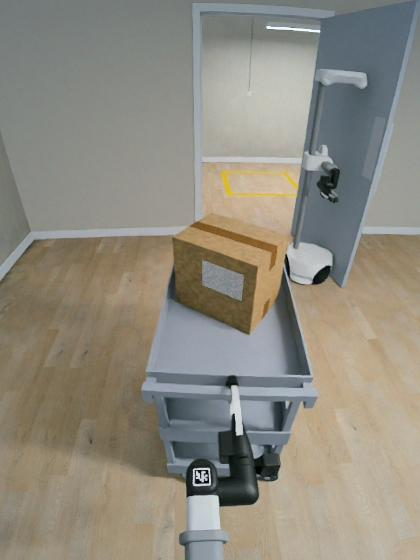

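Call:
{"name": "move", "arguments": {
  "blocking": false,
  "r2": {"base":{"translate_m":-0.25,"strafe_m":-0.22},"pace":"slow"}
}}

Call:
{"name": "wait", "arguments": {
  "seconds": 7
}}

Call:
{"name": "move", "arguments": {
  "blocking": false,
  "r2": {"base":{"translate_m":-0.85},"pace":"slow"}
}}

Call:
{"name": "wait", "arguments": {
  "seconds": 10
}}

Call:
{"name": "wait", "arguments": {
  "seconds": 1,
  "cameras": ["r2_head_camera","r1_head_camera"]
}}

Scene clock: 473.47 s.
move: r2 moving
r1: as last shown
r1.lidar_m: 5.02 2.94 0.25 - 0.25 0.25 0.43 3.85 1.19 2.71 2.83 1.24
r1.motor_effort: lift_m=+22(22) arm_m=-4(4) wheel_0=-1(1) wheel_1=+0(0) wheel_2=+0(0)
r1.servo_current: wrist_yaw_rad=39(65) wrist_pitch_rad=39(46) wrist_roll_rad=59(59) gripper_m=39(46)
r1.contact_limits: strafe_m 0.5
r1.wrist_depth_mm: - - - - - - - / - - - - - - - / - - - - - - 1008 / - - - - - 1060 976 / - - - - - - - / - - - 191 - - - / - - 178 183 143 - -
r2.base_odometry: x=-0.068 y=-1.517 heading=-2.109
r2.turned_by_wheels: +0.001
r2.turned_by_imu: +0.001
r2.base_tilt: forward=-0.6 right=+0.1
r2.lidar_m: 0.56 0.59 1.91 1.79 1.84 2.56 2.75 2.85 3.07 2.95 3.06 0.54
r2.base_status: translate_m moving; strafe_m moving
r2.joint_positions: lift_m=+0.688 arm_m=+0.137 wrist_yaw_rad=+0.001 wrist_pitch_rad=+0.008 wrist_roll_rad=+1.569 gripper_m=-0.019
r2.joint_status: not commanded
r2.measured_speeds: translate_m=-0.039 strafe_m=-0.034 rotate_rad=+0.002 lift_m=+0.000 arm_m=+0.000 wrist_yaw_rad=+0.012 wrist_pitch_rad=+0.000 wrist_roll_rad=+0.000
r2.motor_effort: lift_m=+18(18) arm_m=+4(4) wheel_0=+4(7) wheel_1=-8(10) wheel_2=+12(13)
r2.servo_current: wrist_yaw_rad=46(59) wrist_pitch_rad=46(52) wrist_roll_rad=52(59) gripper_m=85(85)
r2.contact_limits: arm_m 0
r2.hand_pose: x=+0.5963 y=-0.0873 z=+0.8639 quat_wxyz=(+0.708, +0.706, +0.003, -0.003) (m; r2's base frame)
r2.wrist_depth_mm: - - - 156 213 1618 1138 / - - - 158 217 741 - / - - 480 162 222 809 - / - 488 466 165 226 842 - / - - 530 169 230 - - / - - 574 172 182 - - / - - - - - 1576 512
pictures: none

Scene clock: 477.53 s.
earlier move: r2 done
r1.base_odometry: x=-0.872 y=+0.689 heading=-2.652
r1.turned_by_wheels: +0.000
r1.turned_by_imu: +0.000
r1.base_tilt: forward=-1.6 right=+1.3
r1.lidar_m: 1.81 2.93 0.25 - 0.25 0.25 0.47 3.87 1.20 2.73 2.85 1.45
r1.base_status: not commanded
r1.joint_positions: lift_m=+0.700 arm_m=+0.000 wrist_yaw_rad=-0.002 wrist_pitch_rad=+0.003 wrist_roll_rad=+0.000 gripper_m=-0.020
r1.joint_status: not commanded
r1.measured_speeds: all 0
r1.motor_effort: lift_m=+22(22) arm_m=-4(4) wheel_0=+0(1) wheel_1=+0(0) wheel_2=+0(0)
r1.servo_current: wrist_yaw_rad=46(72) wrist_pitch_rad=46(52) wrist_roll_rad=33(72) gripper_m=46(52)
r1.contact_limits: strafe_m 0.5
r1.hand_pose: x=+0.4592 y=-0.0880 z=+0.8771 quat_wxyz=(+1.000, +0.000, +0.001, -0.001) (m; r1's base frame)
r1.wrist_depth_mm: - - - - - - - / - - - - - - - / - - - - - - - / - - - - - 1255 - / - - - - - - - / - - - 191 179 1098 - / - - 178 183 143 1078 -
r2.base_odometry: x=-0.126 y=-1.202 heading=-2.108
r2.turned_by_wheels: +0.000
r2.turned_by_imu: +0.002
r2.base_tilt: forward=-0.7 right=+0.1
r2.lidar_m: 0.44 0.48 2.12 1.99 2.08 2.63 2.50 2.60 2.86 2.72 2.85 0.59
r2.base_status: done
r2.joint_positions: lift_m=+0.688 arm_m=+0.137 wrist_yaw_rad=+0.003 wrist_pitch_rad=+0.008 wrist_roll_rad=+1.569 gripper_m=-0.019
r2.joint_status: not commanded
r2.measured_speeds: all 0
r2.motor_effort: lift_m=+18(18) arm_m=+4(5) wheel_0=+5(13) wheel_1=-3(10) wheel_2=+6(15)
r2.servo_current: wrist_yaw_rad=39(65) wrist_pitch_rad=46(59) wrist_roll_rad=52(59) gripper_m=78(91)
r2.contact_limits: arm_m 0
r2.hand_pose: x=+0.5965 y=-0.0865 z=+0.8639 quat_wxyz=(+0.708, +0.706, +0.004, -0.002) (m; r2's base frame)
r2.wrist_depth_mm: - - - 250 300 307 1078 / - - - 274 285 1430 1098 / - - - 259 268 1661 521 / - - - 193 253 778 - / - - 492 182 240 820 - / - 466 187 171 181 - - / - - 480 - 220 - -
wait: 4.07 of 7 s (r2 has come to rest)
pictures: none

Scene clock: 478.03 s.
move: r2 moving
r1: as last shown
r1.base_tilt: forward=-1.5 right=+1.3
r1.lidar_m: 1.83 2.92 0.25 - 0.25 0.25 0.47 3.84 1.18 2.73 2.84 1.47
r1.servo_current: wrist_yaw_rad=46(72) wrist_pitch_rad=46(52) wrist_roll_rad=39(59) gripper_m=39(52)
r1.contact_limits: strafe_m 0.5
r1.wrist_depth_mm: - - - - - - - / - - - - - - - / - - - - - - - / - - - - - 1281 - / - - - - - - - / - - - 191 179 1118 - / - - 177 183 143 1098 -
r2.base_odometry: x=-0.120 y=-1.192 heading=-2.109
r2.turned_by_wheels: +0.000
r2.turned_by_imu: +0.000
r2.base_tilt: forward=-0.6 right=+0.1
r2.lidar_m: 0.47 0.47 2.10 2.00 2.06 2.62 2.48 2.58 2.85 2.71 2.86 0.59
r2.base_status: translate_m moving
r2.joint_positions: lift_m=+0.688 arm_m=+0.137 wrist_yaw_rad=+0.003 wrist_pitch_rad=+0.008 wrist_roll_rad=+1.569 gripper_m=-0.019
r2.joint_status: not commanded
r2.measured_speeds: translate_m=-0.048 strafe_m=+0.000 rotate_rad=-0.002 lift_m=+0.000 arm_m=+0.000 wrist_yaw_rad=+0.000 wrist_pitch_rad=+0.000 wrist_roll_rad=+0.000
r2.motor_effort: lift_m=+18(18) arm_m=+4(4) wheel_0=-5(8) wheel_1=-9(9) wheel_2=+11(14)
r2.servo_current: wrist_yaw_rad=46(52) wrist_pitch_rad=59(59) wrist_roll_rad=46(52) gripper_m=85(85)
r2.contact_limits: arm_m 0
r2.hand_pose: x=+0.5965 y=-0.0865 z=+0.8639 quat_wxyz=(+0.708, +0.706, +0.004, -0.002) (m; r2's base frame)
r2.wrist_depth_mm: - - - 252 304 1308 1098 / - - - 277 290 1464 1118 / - - - 263 271 1661 496 / - - - 193 254 831 - / - - 496 183 239 842 - / - 466 187 170 181 - - / - - 480 - 220 - -
pictures: none

Scene clock: 487.30 s.
earlier move: r2 done
r1.base_odometry: x=-0.872 y=+0.689 heading=-2.652
r1.turned_by_wheels: +0.000
r1.turned_by_imu: -0.001
r1.base_tilt: forward=-1.6 right=+1.3
r1.lidar_m: 2.55 2.93 0.25 - 0.25 0.25 0.46 3.86 1.19 2.73 2.84 2.44
r1.base_status: not commanded
r1.joint_positions: lift_m=+0.700 arm_m=+0.000 wrist_yaw_rad=-0.002 wrist_pitch_rad=+0.003 wrist_roll_rad=+0.000 gripper_m=-0.020
r1.joint_status: not commanded
r1.measured_speeds: all 0
r1.motor_effort: lift_m=+22(22) arm_m=-4(4) wheel_0=+0(1) wheel_1=+0(1) wheel_2=+0(0)
r1.servo_current: wrist_yaw_rad=59(78) wrist_pitch_rad=46(52) wrist_roll_rad=52(65) gripper_m=46(52)
r1.contact_limits: strafe_m 0.5
r1.hand_pose: x=+0.4592 y=-0.0880 z=+0.8771 quat_wxyz=(+1.000, +0.000, +0.001, -0.001) (m; r1's base frame)
r1.wrist_depth_mm: - - - - - - - / - - - - - - - / - - - - - - - / - - - - - - - / - - - - - - - / - - - 190 - - - / - - 178 183 144 - -
r2.base_odometry: x=+0.309 y=-0.473 heading=-2.108
r2.turned_by_wheels: +0.001
r2.turned_by_imu: +0.002
r2.base_tilt: forward=-0.7 right=+0.0
r2.lidar_m: 0.36 0.42 2.08 1.99 2.11 1.75 1.66 1.72 2.36 2.69 2.84 0.64
r2.base_status: done
r2.joint_positions: lift_m=+0.688 arm_m=+0.137 wrist_yaw_rad=+0.002 wrist_pitch_rad=+0.008 wrist_roll_rad=+1.569 gripper_m=-0.019
r2.joint_status: not commanded
r2.measured_speeds: all 0
r2.motor_effort: lift_m=+18(18) arm_m=+4(5) wheel_0=-1(14) wheel_1=-4(9) wheel_2=+8(14)
r2.servo_current: wrist_yaw_rad=33(59) wrist_pitch_rad=52(65) wrist_roll_rad=52(65) gripper_m=85(91)
r2.contact_limits: arm_m 0
r2.hand_pose: x=+0.5965 y=-0.0867 z=+0.8639 quat_wxyz=(+0.708, +0.706, +0.004, -0.002) (m; r2's base frame)
r2.wrist_depth_mm: - - - - - 1618 1138 / - - - 330 - 1661 1182 / - - - 332 368 375 377 / - - - 227 309 1708 480 / - - - 193 258 1708 508 / - - 186 164 180 661 - / - - 410 - 205 - -
wait: 9.27 of 10 s (r2 has come to rest)
pictures: none

Scene clock: 488.30 s.
r1.base_odometry: x=-0.872 y=+0.689 heading=-2.652
r1.turned_by_wheels: +0.000
r1.turned_by_imu: +0.000
r1.base_tilt: forward=-1.6 right=+1.3
r1.lidar_m: 2.58 2.92 0.25 - 0.25 0.25 0.43 3.85 1.19 2.72 2.84 2.43
r1.base_status: not commanded
r1.joint_positions: lift_m=+0.700 arm_m=+0.000 wrist_yaw_rad=-0.002 wrist_pitch_rad=+0.003 wrist_roll_rad=+0.000 gripper_m=-0.020
r1.joint_status: not commanded
r1.measured_speeds: all 0
r1.motor_effort: lift_m=+22(22) arm_m=-4(4) wheel_0=+0(1) wheel_1=+0(1) wheel_2=+0(0)
r1.servo_current: wrist_yaw_rad=33(78) wrist_pitch_rad=46(52) wrist_roll_rad=46(65) gripper_m=39(52)
r1.contact_limits: strafe_m 0.5
r1.hand_pose: x=+0.4592 y=-0.0880 z=+0.8771 quat_wxyz=(+1.000, +0.000, +0.001, -0.001) (m; r1's base frame)
r1.wrist_depth_mm: - - - - - - - / - - - - - - - / - - - - - - - / - - - - - - - / - - - - - - - / - - - 190 - - - / - - 178 183 143 - -
r2.base_odometry: x=+0.309 y=-0.473 heading=-2.108
r2.turned_by_wheels: +0.000
r2.turned_by_imu: +0.000
r2.base_tilt: forward=-0.6 right=+0.1
r2.lidar_m: 0.38 0.42 2.03 1.98 2.11 1.73 1.65 1.73 2.36 2.72 2.83 0.63
r2.base_status: done
r2.joint_positions: lift_m=+0.688 arm_m=+0.137 wrist_yaw_rad=+0.002 wrist_pitch_rad=+0.008 wrist_roll_rad=+1.569 gripper_m=-0.019
r2.joint_status: not commanded
r2.measured_speeds: all 0
r2.motor_effort: lift_m=+18(18) arm_m=+4(5) wheel_0=-1(14) wheel_1=-5(9) wheel_2=+7(14)
r2.servo_current: wrist_yaw_rad=46(59) wrist_pitch_rad=52(65) wrist_roll_rad=46(65) gripper_m=78(91)
r2.contact_limits: arm_m 0
r2.hand_pose: x=+0.5965 y=-0.0867 z=+0.8639 quat_wxyz=(+0.708, +0.706, +0.004, -0.002) (m; r2's base frame)
r2.wrist_depth_mm: - - - - - 1661 1138 / - - - 330 - 1661 1160 / - - - 332 368 375 375 / - - - 227 310 1661 477 / - - - 193 258 1661 504 / - - 186 164 181 654 - / - - 410 - 205 - -
wait: 1.00 s; at rest by 0.27 s
pictures: r1_head_camera, r2_head_camera
Images, in order (width x height): r1_head_camera 420x560, r2_head_camera 420x560.

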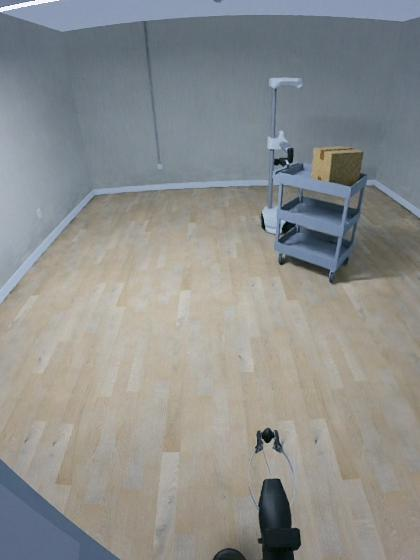

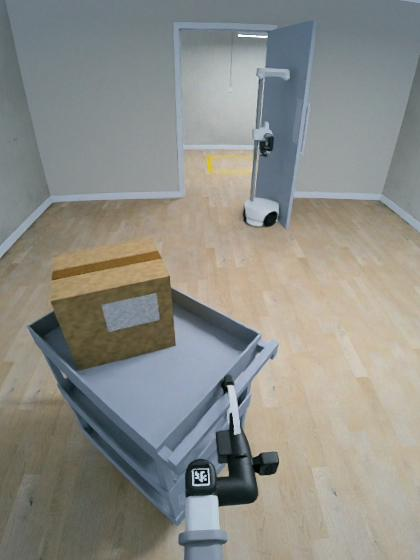

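Call:
{"name": "move", "arguments": {
  "blocking": false,
  "r2": {"base":{"translate_m":0.05,"strafe_m":0.45},"pace":"slow"}
}}

Call:
{"name": "wait", "arguments": {
  "seconds": 8,
  "cameras": ["r2_head_camera","r1_head_camera"]
}}

Scene clock: 509.53 s.
move: r2 moving
r1: as last shown
r1.lidar_m: 2.57 2.92 0.25 - 0.25 0.25 0.46 3.85 1.20 2.73 2.86 2.42
r1.motor_effort: lift_m=+22(22) arm_m=-4(4) wheel_0=+0(0) wheel_1=+0(0) wheel_2=+0(0)
r1.servo_current: wrist_yaw_rad=46(59) wrist_pitch_rad=39(52) wrist_roll_rad=39(59) gripper_m=46(46)
r1.contact_limits: strafe_m 0.5
r1.wrist_depth_mm: - - - - - - - / - - - - - - - / - - - - - - - / - - - - - - - / - - - - - - - / - - - 191 - - - / - - 177 182 143 - -
r2.base_odometry: x=+0.320 y=-0.480 heading=-2.109
r2.turned_by_wheels: -0.001
r2.turned_by_imu: +0.000
r2.base_tilt: forward=-0.7 right=+0.0
r2.lidar_m: 0.39 0.46 2.07 1.94 2.10 1.74 1.66 1.74 2.34 2.74 2.87 0.59
r2.base_status: translate_m moving; strafe_m moving
r2.joint_positions: lift_m=+0.688 arm_m=+0.137 wrist_yaw_rad=+0.001 wrist_pitch_rad=+0.008 wrist_roll_rad=+1.569 gripper_m=-0.019
r2.joint_status: not commanded
r2.measured_speeds: translate_m=+0.005 strafe_m=+0.053 rotate_rad=-0.007 lift_m=+0.000 arm_m=+0.000 wrist_yaw_rad=-0.025 wrist_pitch_rad=+0.000 wrist_roll_rad=+0.000
r2.motor_effort: lift_m=+18(18) arm_m=+4(4) wheel_0=-8(11) wheel_1=+7(9) wheel_2=-7(9)
r2.servo_current: wrist_yaw_rad=39(52) wrist_pitch_rad=46(59) wrist_roll_rad=39(52) gripper_m=85(85)
r2.contact_limits: arm_m 0
r2.hand_pose: x=+0.5964 y=-0.0871 z=+0.8639 quat_wxyz=(+0.708, +0.706, +0.003, -0.002) (m; r2's base frame)
r2.wrist_depth_mm: - - - - - 1618 1138 / - - - 338 - 1661 1160 / - - - 336 373 377 377 / - - - 226 310 1661 1229 / - - - 191 256 1661 504 / - - 187 166 180 661 - / - - 508 - 198 - -
pictures: none

Scene clock: 514.77 s.
earlier move: r2 done
r1.base_odometry: x=-0.872 y=+0.689 heading=-2.652
r1.turned_by_wheels: +0.000
r1.turned_by_imu: +0.000
r1.base_tilt: forward=-1.6 right=+1.3
r1.lidar_m: 5.01 2.93 0.25 - 0.25 0.25 0.46 3.86 1.20 2.72 2.84 2.61
r1.base_status: not commanded
r1.joint_positions: lift_m=+0.700 arm_m=+0.000 wrist_yaw_rad=-0.002 wrist_pitch_rad=+0.003 wrist_roll_rad=+0.000 gripper_m=-0.020
r1.joint_status: not commanded
r1.measured_speeds: all 0
r1.motor_effort: lift_m=+22(23) arm_m=-4(4) wheel_0=+1(1) wheel_1=+0(0) wheel_2=+0(0)
r1.servo_current: wrist_yaw_rad=52(72) wrist_pitch_rad=46(52) wrist_roll_rad=52(72) gripper_m=46(52)
r1.contact_limits: strafe_m 0.5
r1.hand_pose: x=+0.4592 y=-0.0880 z=+0.8771 quat_wxyz=(+1.000, +0.000, +0.001, -0.001) (m; r1's base frame)
r1.wrist_depth_mm: - - - - - - - / - - - - - - - / - - - - - - - / - - - - - - - / - - - - - - - / - - - 191 - - - / - - 177 183 143 - -
r2.base_odometry: x=+0.670 y=-0.746 heading=-2.109
r2.turned_by_wheels: +0.000
r2.turned_by_imu: +0.000
r2.base_tilt: forward=-0.7 right=+0.1
r2.lidar_m: 0.40 0.45 1.61 1.53 1.65 1.78 1.68 1.80 2.43 3.17 3.27 0.64
r2.base_status: done
r2.joint_positions: lift_m=+0.688 arm_m=+0.137 wrist_yaw_rad=-0.004 wrist_pitch_rad=+0.008 wrist_roll_rad=+1.569 gripper_m=-0.019
r2.joint_status: not commanded
r2.measured_speeds: all 0
r2.motor_effort: lift_m=+18(18) arm_m=+4(5) wheel_0=-3(18) wheel_1=+5(9) wheel_2=-7(16)
r2.servo_current: wrist_yaw_rad=52(78) wrist_pitch_rad=46(59) wrist_roll_rad=59(59) gripper_m=91(91)
r2.contact_limits: arm_m 0
r2.hand_pose: x=+0.5959 y=-0.0886 z=+0.8639 quat_wxyz=(+0.708, +0.706, +0.001, -0.004) (m; r2's base frame)
r2.wrist_depth_mm: - - - - - 1618 1138 / - - - - - 1661 1160 / - - - 338 377 382 382 / - - - 228 317 1708 1229 / - - - 191 258 1708 488 / - - 187 161 180 1708 - / - - 580 - 198 - -
wait: 5.23 of 8 s (r2 has come to rest)
pictures: r1_head_camera, r2_head_camera
Images, in order (width x height): r1_head_camera 420x560, r2_head_camera 420x560.

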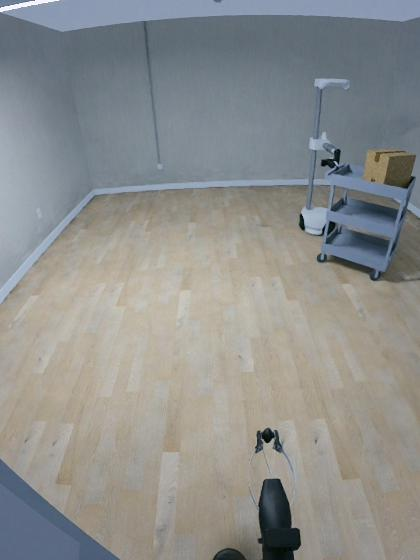

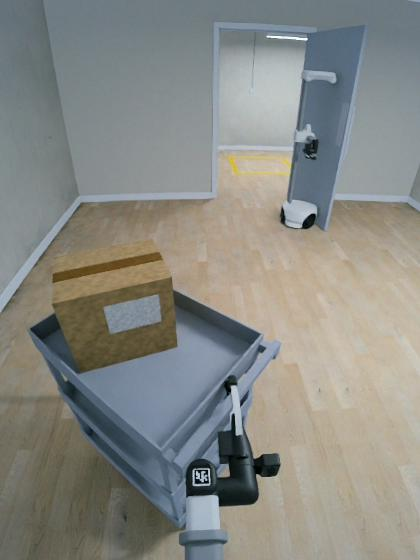

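Call:
{"name": "move", "arguments": {
  "blocking": false,
  "r2": {"base":{"rotate_rad":-0.7},"pace":"slow"}
}}

Call:
{"name": "wait", "arguments": {
  "seconds": 8,
  "cameras": ["r2_head_camera","r1_head_camera"]
}}

Scene clock: 522.33 s.
move: r2 moving
r1: as last shown
r1.base_tilt: forward=-1.6 right=+1.2
r1.lidar_m: 3.49 2.94 0.25 - 0.25 0.25 0.45 3.86 1.19 2.73 2.85 2.60
r1.motor_effort: lift_m=+22(22) arm_m=-4(4) wheel_0=+0(1) wheel_1=+0(0) wheel_2=+0(0)
r1.servo_current: wrist_yaw_rad=46(59) wrist_pitch_rad=46(46) wrist_roll_rad=59(59) gripper_m=33(52)
r1.contact_limits: strafe_m 0.5
r1.wrist_depth_mm: - - - - - - - / - - - - - - - / - - - - - - - / - - - - - - - / - - - - - - - / - - - 191 - - - / - - 178 183 143 - -
r2.base_odometry: x=+0.670 y=-0.746 heading=-2.231
r2.turned_by_wheels: -0.122
r2.turned_by_imu: -0.117
r2.base_tilt: forward=-0.7 right=+0.0
r2.lidar_m: 0.37 0.43 1.69 1.53 1.56 1.86 1.71 1.75 2.21 3.19 3.24 3.40
r2.base_status: rotate_rad moving
r2.joint_positions: lift_m=+0.688 arm_m=+0.137 wrist_yaw_rad=+0.019 wrist_pitch_rad=+0.008 wrist_roll_rad=+1.569 gripper_m=-0.019
r2.joint_status: not commanded
r2.measured_speeds: translate_m=+0.000 strafe_m=+0.000 rotate_rad=-0.491 lift_m=+0.000 arm_m=+0.000 wrist_yaw_rad=+0.022 wrist_pitch_rad=+0.000 wrist_roll_rad=+0.002
r2.motor_effort: lift_m=+18(18) arm_m=+5(5) wheel_0=+19(21) wheel_1=+10(12) wheel_2=+20(20)
r2.servo_current: wrist_yaw_rad=98(98) wrist_pitch_rad=46(52) wrist_roll_rad=59(59) gripper_m=72(91)
r2.contact_limits: arm_m 0
r2.hand_pose: x=+0.5978 y=-0.0820 z=+0.8639 quat_wxyz=(+0.708, +0.706, +0.009, +0.004) (m; r2's base frame)
r2.wrist_depth_mm: - - - - - 1618 1160 / - - - - - 1661 1160 / - - - 340 - 1576 1160 / - - - 300 370 1464 430 / - - - 201 270 1708 488 / - - - 164 180 1576 559 / - - 508 - 207 - -
pictures: none

Scene clock: 524.50 s.
earlier move: r2 done
r1.base_odometry: x=-0.872 y=+0.689 heading=-2.652
r1.turned_by_wheels: +0.000
r1.turned_by_imu: +0.000
r1.base_tilt: forward=-1.6 right=+1.3
r1.lidar_m: 2.39 2.91 0.25 - 0.25 0.25 0.45 3.86 1.20 2.74 2.85 2.82
r1.base_status: not commanded
r1.joint_positions: lift_m=+0.700 arm_m=+0.000 wrist_yaw_rad=-0.002 wrist_pitch_rad=+0.003 wrist_roll_rad=+0.000 gripper_m=-0.020
r1.joint_status: not commanded
r1.measured_speeds: all 0
r1.motor_effort: lift_m=+22(22) arm_m=-4(4) wheel_0=-1(1) wheel_1=+0(0) wheel_2=+0(0)
r1.servo_current: wrist_yaw_rad=59(65) wrist_pitch_rad=39(52) wrist_roll_rad=52(72) gripper_m=33(52)
r1.contact_limits: strafe_m 0.5
r1.hand_pose: x=+0.4592 y=-0.0880 z=+0.8771 quat_wxyz=(+1.000, +0.000, +0.001, -0.001) (m; r1's base frame)
r1.wrist_depth_mm: - - - - - - - / - - - - - - - / - - - - - - - / - - - - - - - / - - - - - - - / - - - 191 - - - / - - 178 183 143 - -
r2.base_odometry: x=+0.670 y=-0.746 heading=-2.808
r2.turned_by_wheels: -0.578
r2.turned_by_imu: -0.554
r2.base_tilt: forward=-0.7 right=+0.0
r2.lidar_m: 0.57 3.25 2.67 1.73 1.54 1.54 1.88 1.71 1.72 2.13 3.18 0.53
r2.base_status: done
r2.joint_positions: lift_m=+0.688 arm_m=+0.137 wrist_yaw_rad=+0.001 wrist_pitch_rad=+0.008 wrist_roll_rad=+1.569 gripper_m=-0.019
r2.joint_status: not commanded
r2.measured_speeds: all 0
r2.motor_effort: lift_m=+18(18) arm_m=-4(10) wheel_0=-1(28) wheel_1=+0(19) wheel_2=+5(24)
r2.servo_current: wrist_yaw_rad=46(319) wrist_pitch_rad=52(59) wrist_roll_rad=52(59) gripper_m=78(91)
r2.contact_limits: arm_m 0
r2.hand_pose: x=+0.5964 y=-0.0872 z=+0.8639 quat_wxyz=(+0.708, +0.706, +0.003, -0.003) (m; r2's base frame)
r2.wrist_depth_mm: - - - 141 197 - - / - - 504 146 205 750 - / - 455 442 154 213 - - / - - 496 160 223 831 - / - - 591 168 231 - - / - - 186 175 180 1708 - / - - - - - 1708 484
wait: 2.17 of 8 s (r2 has come to rest)
pictures: r1_head_camera, r2_head_camera
Images, in order (width x height): r1_head_camera 420x560, r2_head_camera 420x560.

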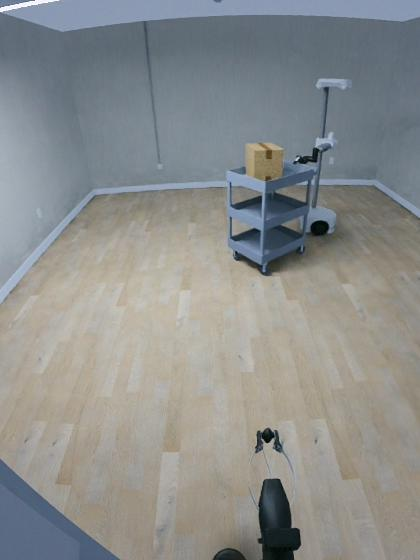

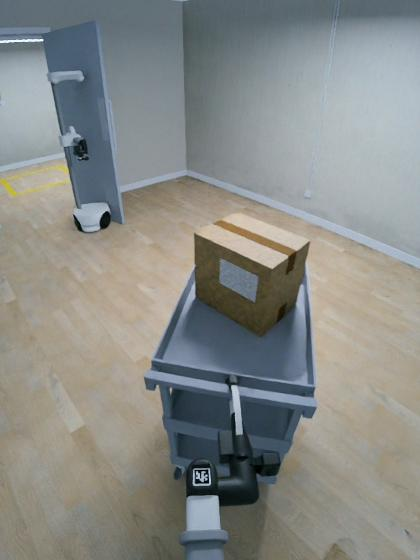

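Call:
{"name": "move", "arguments": {
  "blocking": false,
  "r2": {"base":{"strafe_m":-0.35},"pace":"slow"}
}}

Call:
{"name": "wait", "arguments": {
  "seconds": 6
}}

Call:
{"name": "move", "arguments": {
  "blocking": false,
  "r2": {"base":{"rotate_rad":0.3},"pace":"slow"}
}}

Call:
{"name": "wait", "arguments": {
  "seconds": 3,
  "cameras": ["r2_head_camera","r1_head_camera"]
}}

Scene clock: 542.87 s.
move: r2 moving
r1: as last shown
r1.base_tilt: forward=-1.6 right=+1.2
r1.lidar_m: 2.58 2.94 0.25 - 0.25 0.25 0.46 3.85 1.19 2.73 2.85 2.85
r1.motor_effort: lift_m=+22(22) arm_m=-4(4) wheel_0=+0(1) wheel_1=+0(0) wheel_2=+0(0)
r1.servo_current: wrist_yaw_rad=46(65) wrist_pitch_rad=46(46) wrist_roll_rad=65(65) gripper_m=39(46)
r1.contact_limits: strafe_m 0.5
r1.wrist_depth_mm: - - - - - - - / - - - - - - - / - - - - - - - / - - - - - - - / - - - - - - - / - - - 191 - - - / - - 178 183 144 - -
r2.base_odometry: x=+0.665 y=-0.733 heading=-2.808
r2.turned_by_wheels: +0.000
r2.turned_by_imu: +0.001
r2.base_tilt: forward=-0.7 right=+0.1
r2.lidar_m: 0.57 3.18 2.75 1.75 1.53 1.56 1.87 1.68 1.70 2.12 3.17 0.47
r2.base_status: strafe_m moving
r2.joint_positions: lift_m=+0.688 arm_m=+0.137 wrist_yaw_rad=-0.002 wrist_pitch_rad=+0.008 wrist_roll_rad=+1.569 gripper_m=-0.019
r2.joint_status: not commanded
r2.measured_speeds: translate_m=+0.000 strafe_m=-0.056 rotate_rad=-0.001 lift_m=+0.000 arm_m=+0.000 wrist_yaw_rad=+0.018 wrist_pitch_rad=+0.000 wrist_roll_rad=+0.000
r2.motor_effort: lift_m=+18(18) arm_m=-4(4) wheel_0=+11(11) wheel_1=-6(9) wheel_2=-1(4)
r2.servo_current: wrist_yaw_rad=46(59) wrist_pitch_rad=46(59) wrist_roll_rad=46(59) gripper_m=85(85)
r2.contact_limits: arm_m 0
r2.hand_pose: x=+0.5962 y=-0.0879 z=+0.8639 quat_wxyz=(+0.708, +0.706, +0.002, -0.003) (m; r2's base frame)
r2.wrist_depth_mm: - 355 355 - 141 - - / - 413 421 - 159 - - / - - 549 - 174 - - / - - - 116 196 - - / - - - 132 224 1537 512 / - - 186 160 181 1576 466 / - - - - 368 - 379
pictures: none

Scene clock: 547.00 s.
earlier move: r2 done
r1.base_odometry: x=-0.872 y=+0.689 heading=-2.652
r1.turned_by_wheels: +0.000
r1.turned_by_imu: +0.000
r1.base_tilt: forward=-1.6 right=+1.3
r1.lidar_m: 2.75 2.92 0.25 - 0.25 0.25 0.47 3.85 1.20 2.72 2.85 3.48
r1.base_status: not commanded
r1.joint_positions: lift_m=+0.700 arm_m=+0.000 wrist_yaw_rad=-0.002 wrist_pitch_rad=+0.003 wrist_roll_rad=+0.000 gripper_m=-0.020
r1.joint_status: not commanded
r1.measured_speeds: all 0
r1.motor_effort: lift_m=+22(22) arm_m=-4(4) wheel_0=+0(1) wheel_1=+0(0) wheel_2=+0(0)
r1.servo_current: wrist_yaw_rad=52(91) wrist_pitch_rad=33(52) wrist_roll_rad=65(78) gripper_m=39(52)
r1.contact_limits: strafe_m 0.5
r1.hand_pose: x=+0.4592 y=-0.0880 z=+0.8771 quat_wxyz=(+1.000, +0.000, +0.001, -0.001) (m; r1's base frame)
r1.wrist_depth_mm: - - - - - - - / - - - - - - - / - - - - - - - / - - - - - - - / - - - - - - - / - - - 191 - - - / - - 178 183 144 - -
r2.base_odometry: x=+0.555 y=-0.415 heading=-2.808
r2.turned_by_wheels: +0.000
r2.turned_by_imu: +0.001
r2.base_tilt: forward=-0.7 right=+0.1
r2.lidar_m: 0.56 3.19 3.17 2.05 1.81 1.85 1.64 1.48 1.50 1.82 2.90 0.46
r2.base_status: done
r2.joint_positions: lift_m=+0.688 arm_m=+0.137 wrist_yaw_rad=+0.004 wrist_pitch_rad=+0.008 wrist_roll_rad=+1.569 gripper_m=-0.019
r2.joint_status: not commanded
r2.measured_speeds: all 0
r2.motor_effort: lift_m=+18(18) arm_m=-4(4) wheel_0=+3(18) wheel_1=-5(9) wheel_2=+0(4)
r2.servo_current: wrist_yaw_rad=46(65) wrist_pitch_rad=46(59) wrist_roll_rad=46(65) gripper_m=78(91)
r2.contact_limits: arm_m 0
r2.hand_pose: x=+0.5967 y=-0.0862 z=+0.8639 quat_wxyz=(+0.708, +0.706, +0.004, -0.001) (m; r2's base frame)
r2.wrist_depth_mm: - 359 364 - 144 - - / - 410 413 - 159 - - / - - 530 106 176 - - / - - - 116 197 - - / - - - 135 224 1708 517 / - - 186 161 181 1576 469 / - - - - 359 - 410
wait: 4.13 of 6 s (r2 has come to rest)
pictures: none

Scene clock: 547.50 s.
move: r2 moving
r1: as last shown
r1.lidar_m: 2.76 2.91 0.25 - 0.25 0.25 0.44 3.86 1.19 2.72 2.86 3.51
r1.motor_effort: lift_m=+22(22) arm_m=-4(4) wheel_0=+0(0) wheel_1=+0(0) wheel_2=+0(0)
r1.servo_current: wrist_yaw_rad=46(72) wrist_pitch_rad=39(52) wrist_roll_rad=46(59) gripper_m=39(46)
r1.contact_limits: strafe_m 0.5
r2.base_odometry: x=+0.555 y=-0.415 heading=-2.685
r2.turned_by_wheels: +0.123
r2.turned_by_imu: +0.119
r2.base_tilt: forward=-0.7 right=+0.1
r2.lidar_m: 0.58 3.20 2.74 1.92 1.80 1.90 1.57 1.48 1.56 2.06 2.92 0.45
r2.base_status: rotate_rad moving
r2.joint_positions: lift_m=+0.688 arm_m=+0.137 wrist_yaw_rad=-0.012 wrist_pitch_rad=+0.008 wrist_roll_rad=+1.569 gripper_m=-0.019
r2.joint_status: not commanded
r2.measured_speeds: translate_m=-0.001 strafe_m=+0.002 rotate_rad=+0.484 lift_m=+0.000 arm_m=+0.000 wrist_yaw_rad=-0.011 wrist_pitch_rad=+0.000 wrist_roll_rad=+0.000
r2.motor_effort: lift_m=+18(18) arm_m=-2(4) wheel_0=-21(21) wheel_1=-12(12) wheel_2=-14(15)
r2.servo_current: wrist_yaw_rad=72(72) wrist_pitch_rad=46(59) wrist_roll_rad=52(52) gripper_m=78(85)
r2.contact_limits: arm_m 0
r2.hand_pose: x=+0.5952 y=-0.0908 z=+0.8639 quat_wxyz=(+0.708, +0.706, -0.001, -0.007) (m; r2's base frame)
r2.wrist_depth_mm: - 347 351 - 136 - - / - 459 442 - 152 - - / - - 603 - 172 - - / - - - 111 200 1537 - / - - - 130 228 1576 500 / - - 187 156 180 1576 462 / - - - - - - 384
pictures: none

Scene clock: 548.47 s.
earlier move: r2 done
r1.base_odometry: x=-0.872 y=+0.689 heading=-2.652
r1.turned_by_wheels: +0.000
r1.turned_by_imu: +0.000
r1.base_tilt: forward=-1.6 right=+1.2
r1.lidar_m: 2.74 2.94 0.25 - 0.25 0.25 0.45 3.85 1.19 2.73 2.86 3.49
r1.base_status: not commanded
r1.joint_positions: lift_m=+0.700 arm_m=+0.000 wrist_yaw_rad=-0.002 wrist_pitch_rad=+0.003 wrist_roll_rad=+0.000 gripper_m=-0.020
r1.joint_status: not commanded
r1.measured_speeds: all 0
r1.motor_effort: lift_m=+22(22) arm_m=-4(4) wheel_0=+0(1) wheel_1=+0(0) wheel_2=+0(0)
r1.servo_current: wrist_yaw_rad=59(72) wrist_pitch_rad=39(52) wrist_roll_rad=52(59) gripper_m=46(46)
r1.contact_limits: strafe_m 0.5
r1.hand_pose: x=+0.4592 y=-0.0880 z=+0.8771 quat_wxyz=(+1.000, +0.000, +0.001, -0.001) (m; r1's base frame)
r1.wrist_depth_mm: - - - - - - - / - - - - - - - / - - - - - - - / - - - - - - - / - - - - - - - / - - - 191 - - - / - - 178 183 143 - -
r2.base_odometry: x=+0.555 y=-0.415 heading=-2.510
r2.turned_by_wheels: +0.175
r2.turned_by_imu: +0.170
r2.base_tilt: forward=-0.6 right=+0.1
r2.lidar_m: 0.57 4.33 2.34 1.83 1.81 1.94 1.49 1.48 1.62 2.47 0.82 0.44
r2.base_status: done
r2.joint_positions: lift_m=+0.688 arm_m=+0.137 wrist_yaw_rad=-0.013 wrist_pitch_rad=+0.008 wrist_roll_rad=+1.569 gripper_m=-0.019
r2.joint_status: not commanded
r2.measured_speeds: all 0
r2.motor_effort: lift_m=+18(18) arm_m=+5(6) wheel_0=-3(23) wheel_1=-8(14) wheel_2=-8(16)
r2.servo_current: wrist_yaw_rad=72(85) wrist_pitch_rad=59(59) wrist_roll_rad=39(59) gripper_m=85(85)
r2.contact_limits: arm_m 0
r2.hand_pose: x=+0.5951 y=-0.0911 z=+0.8639 quat_wxyz=(+0.708, +0.706, -0.002, -0.007) (m; r2's base frame)
r2.wrist_depth_mm: - - - - - - - / - - - - - - - / - - - - - - - / - - - - - - 484 / - - - - - 1499 462 / - - - - 157 410 1060 / - - - - - 1808 1182
wait: 0.97 of 3 s (r2 has come to rest)
pictures: r1_head_camera, r2_head_camera
Images, in order (width x height): r1_head_camera 420x560, r2_head_camera 420x560.

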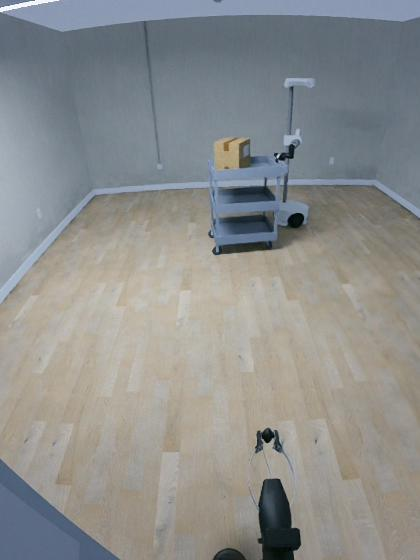

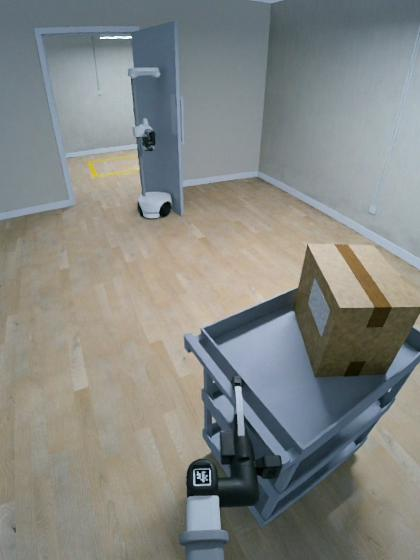

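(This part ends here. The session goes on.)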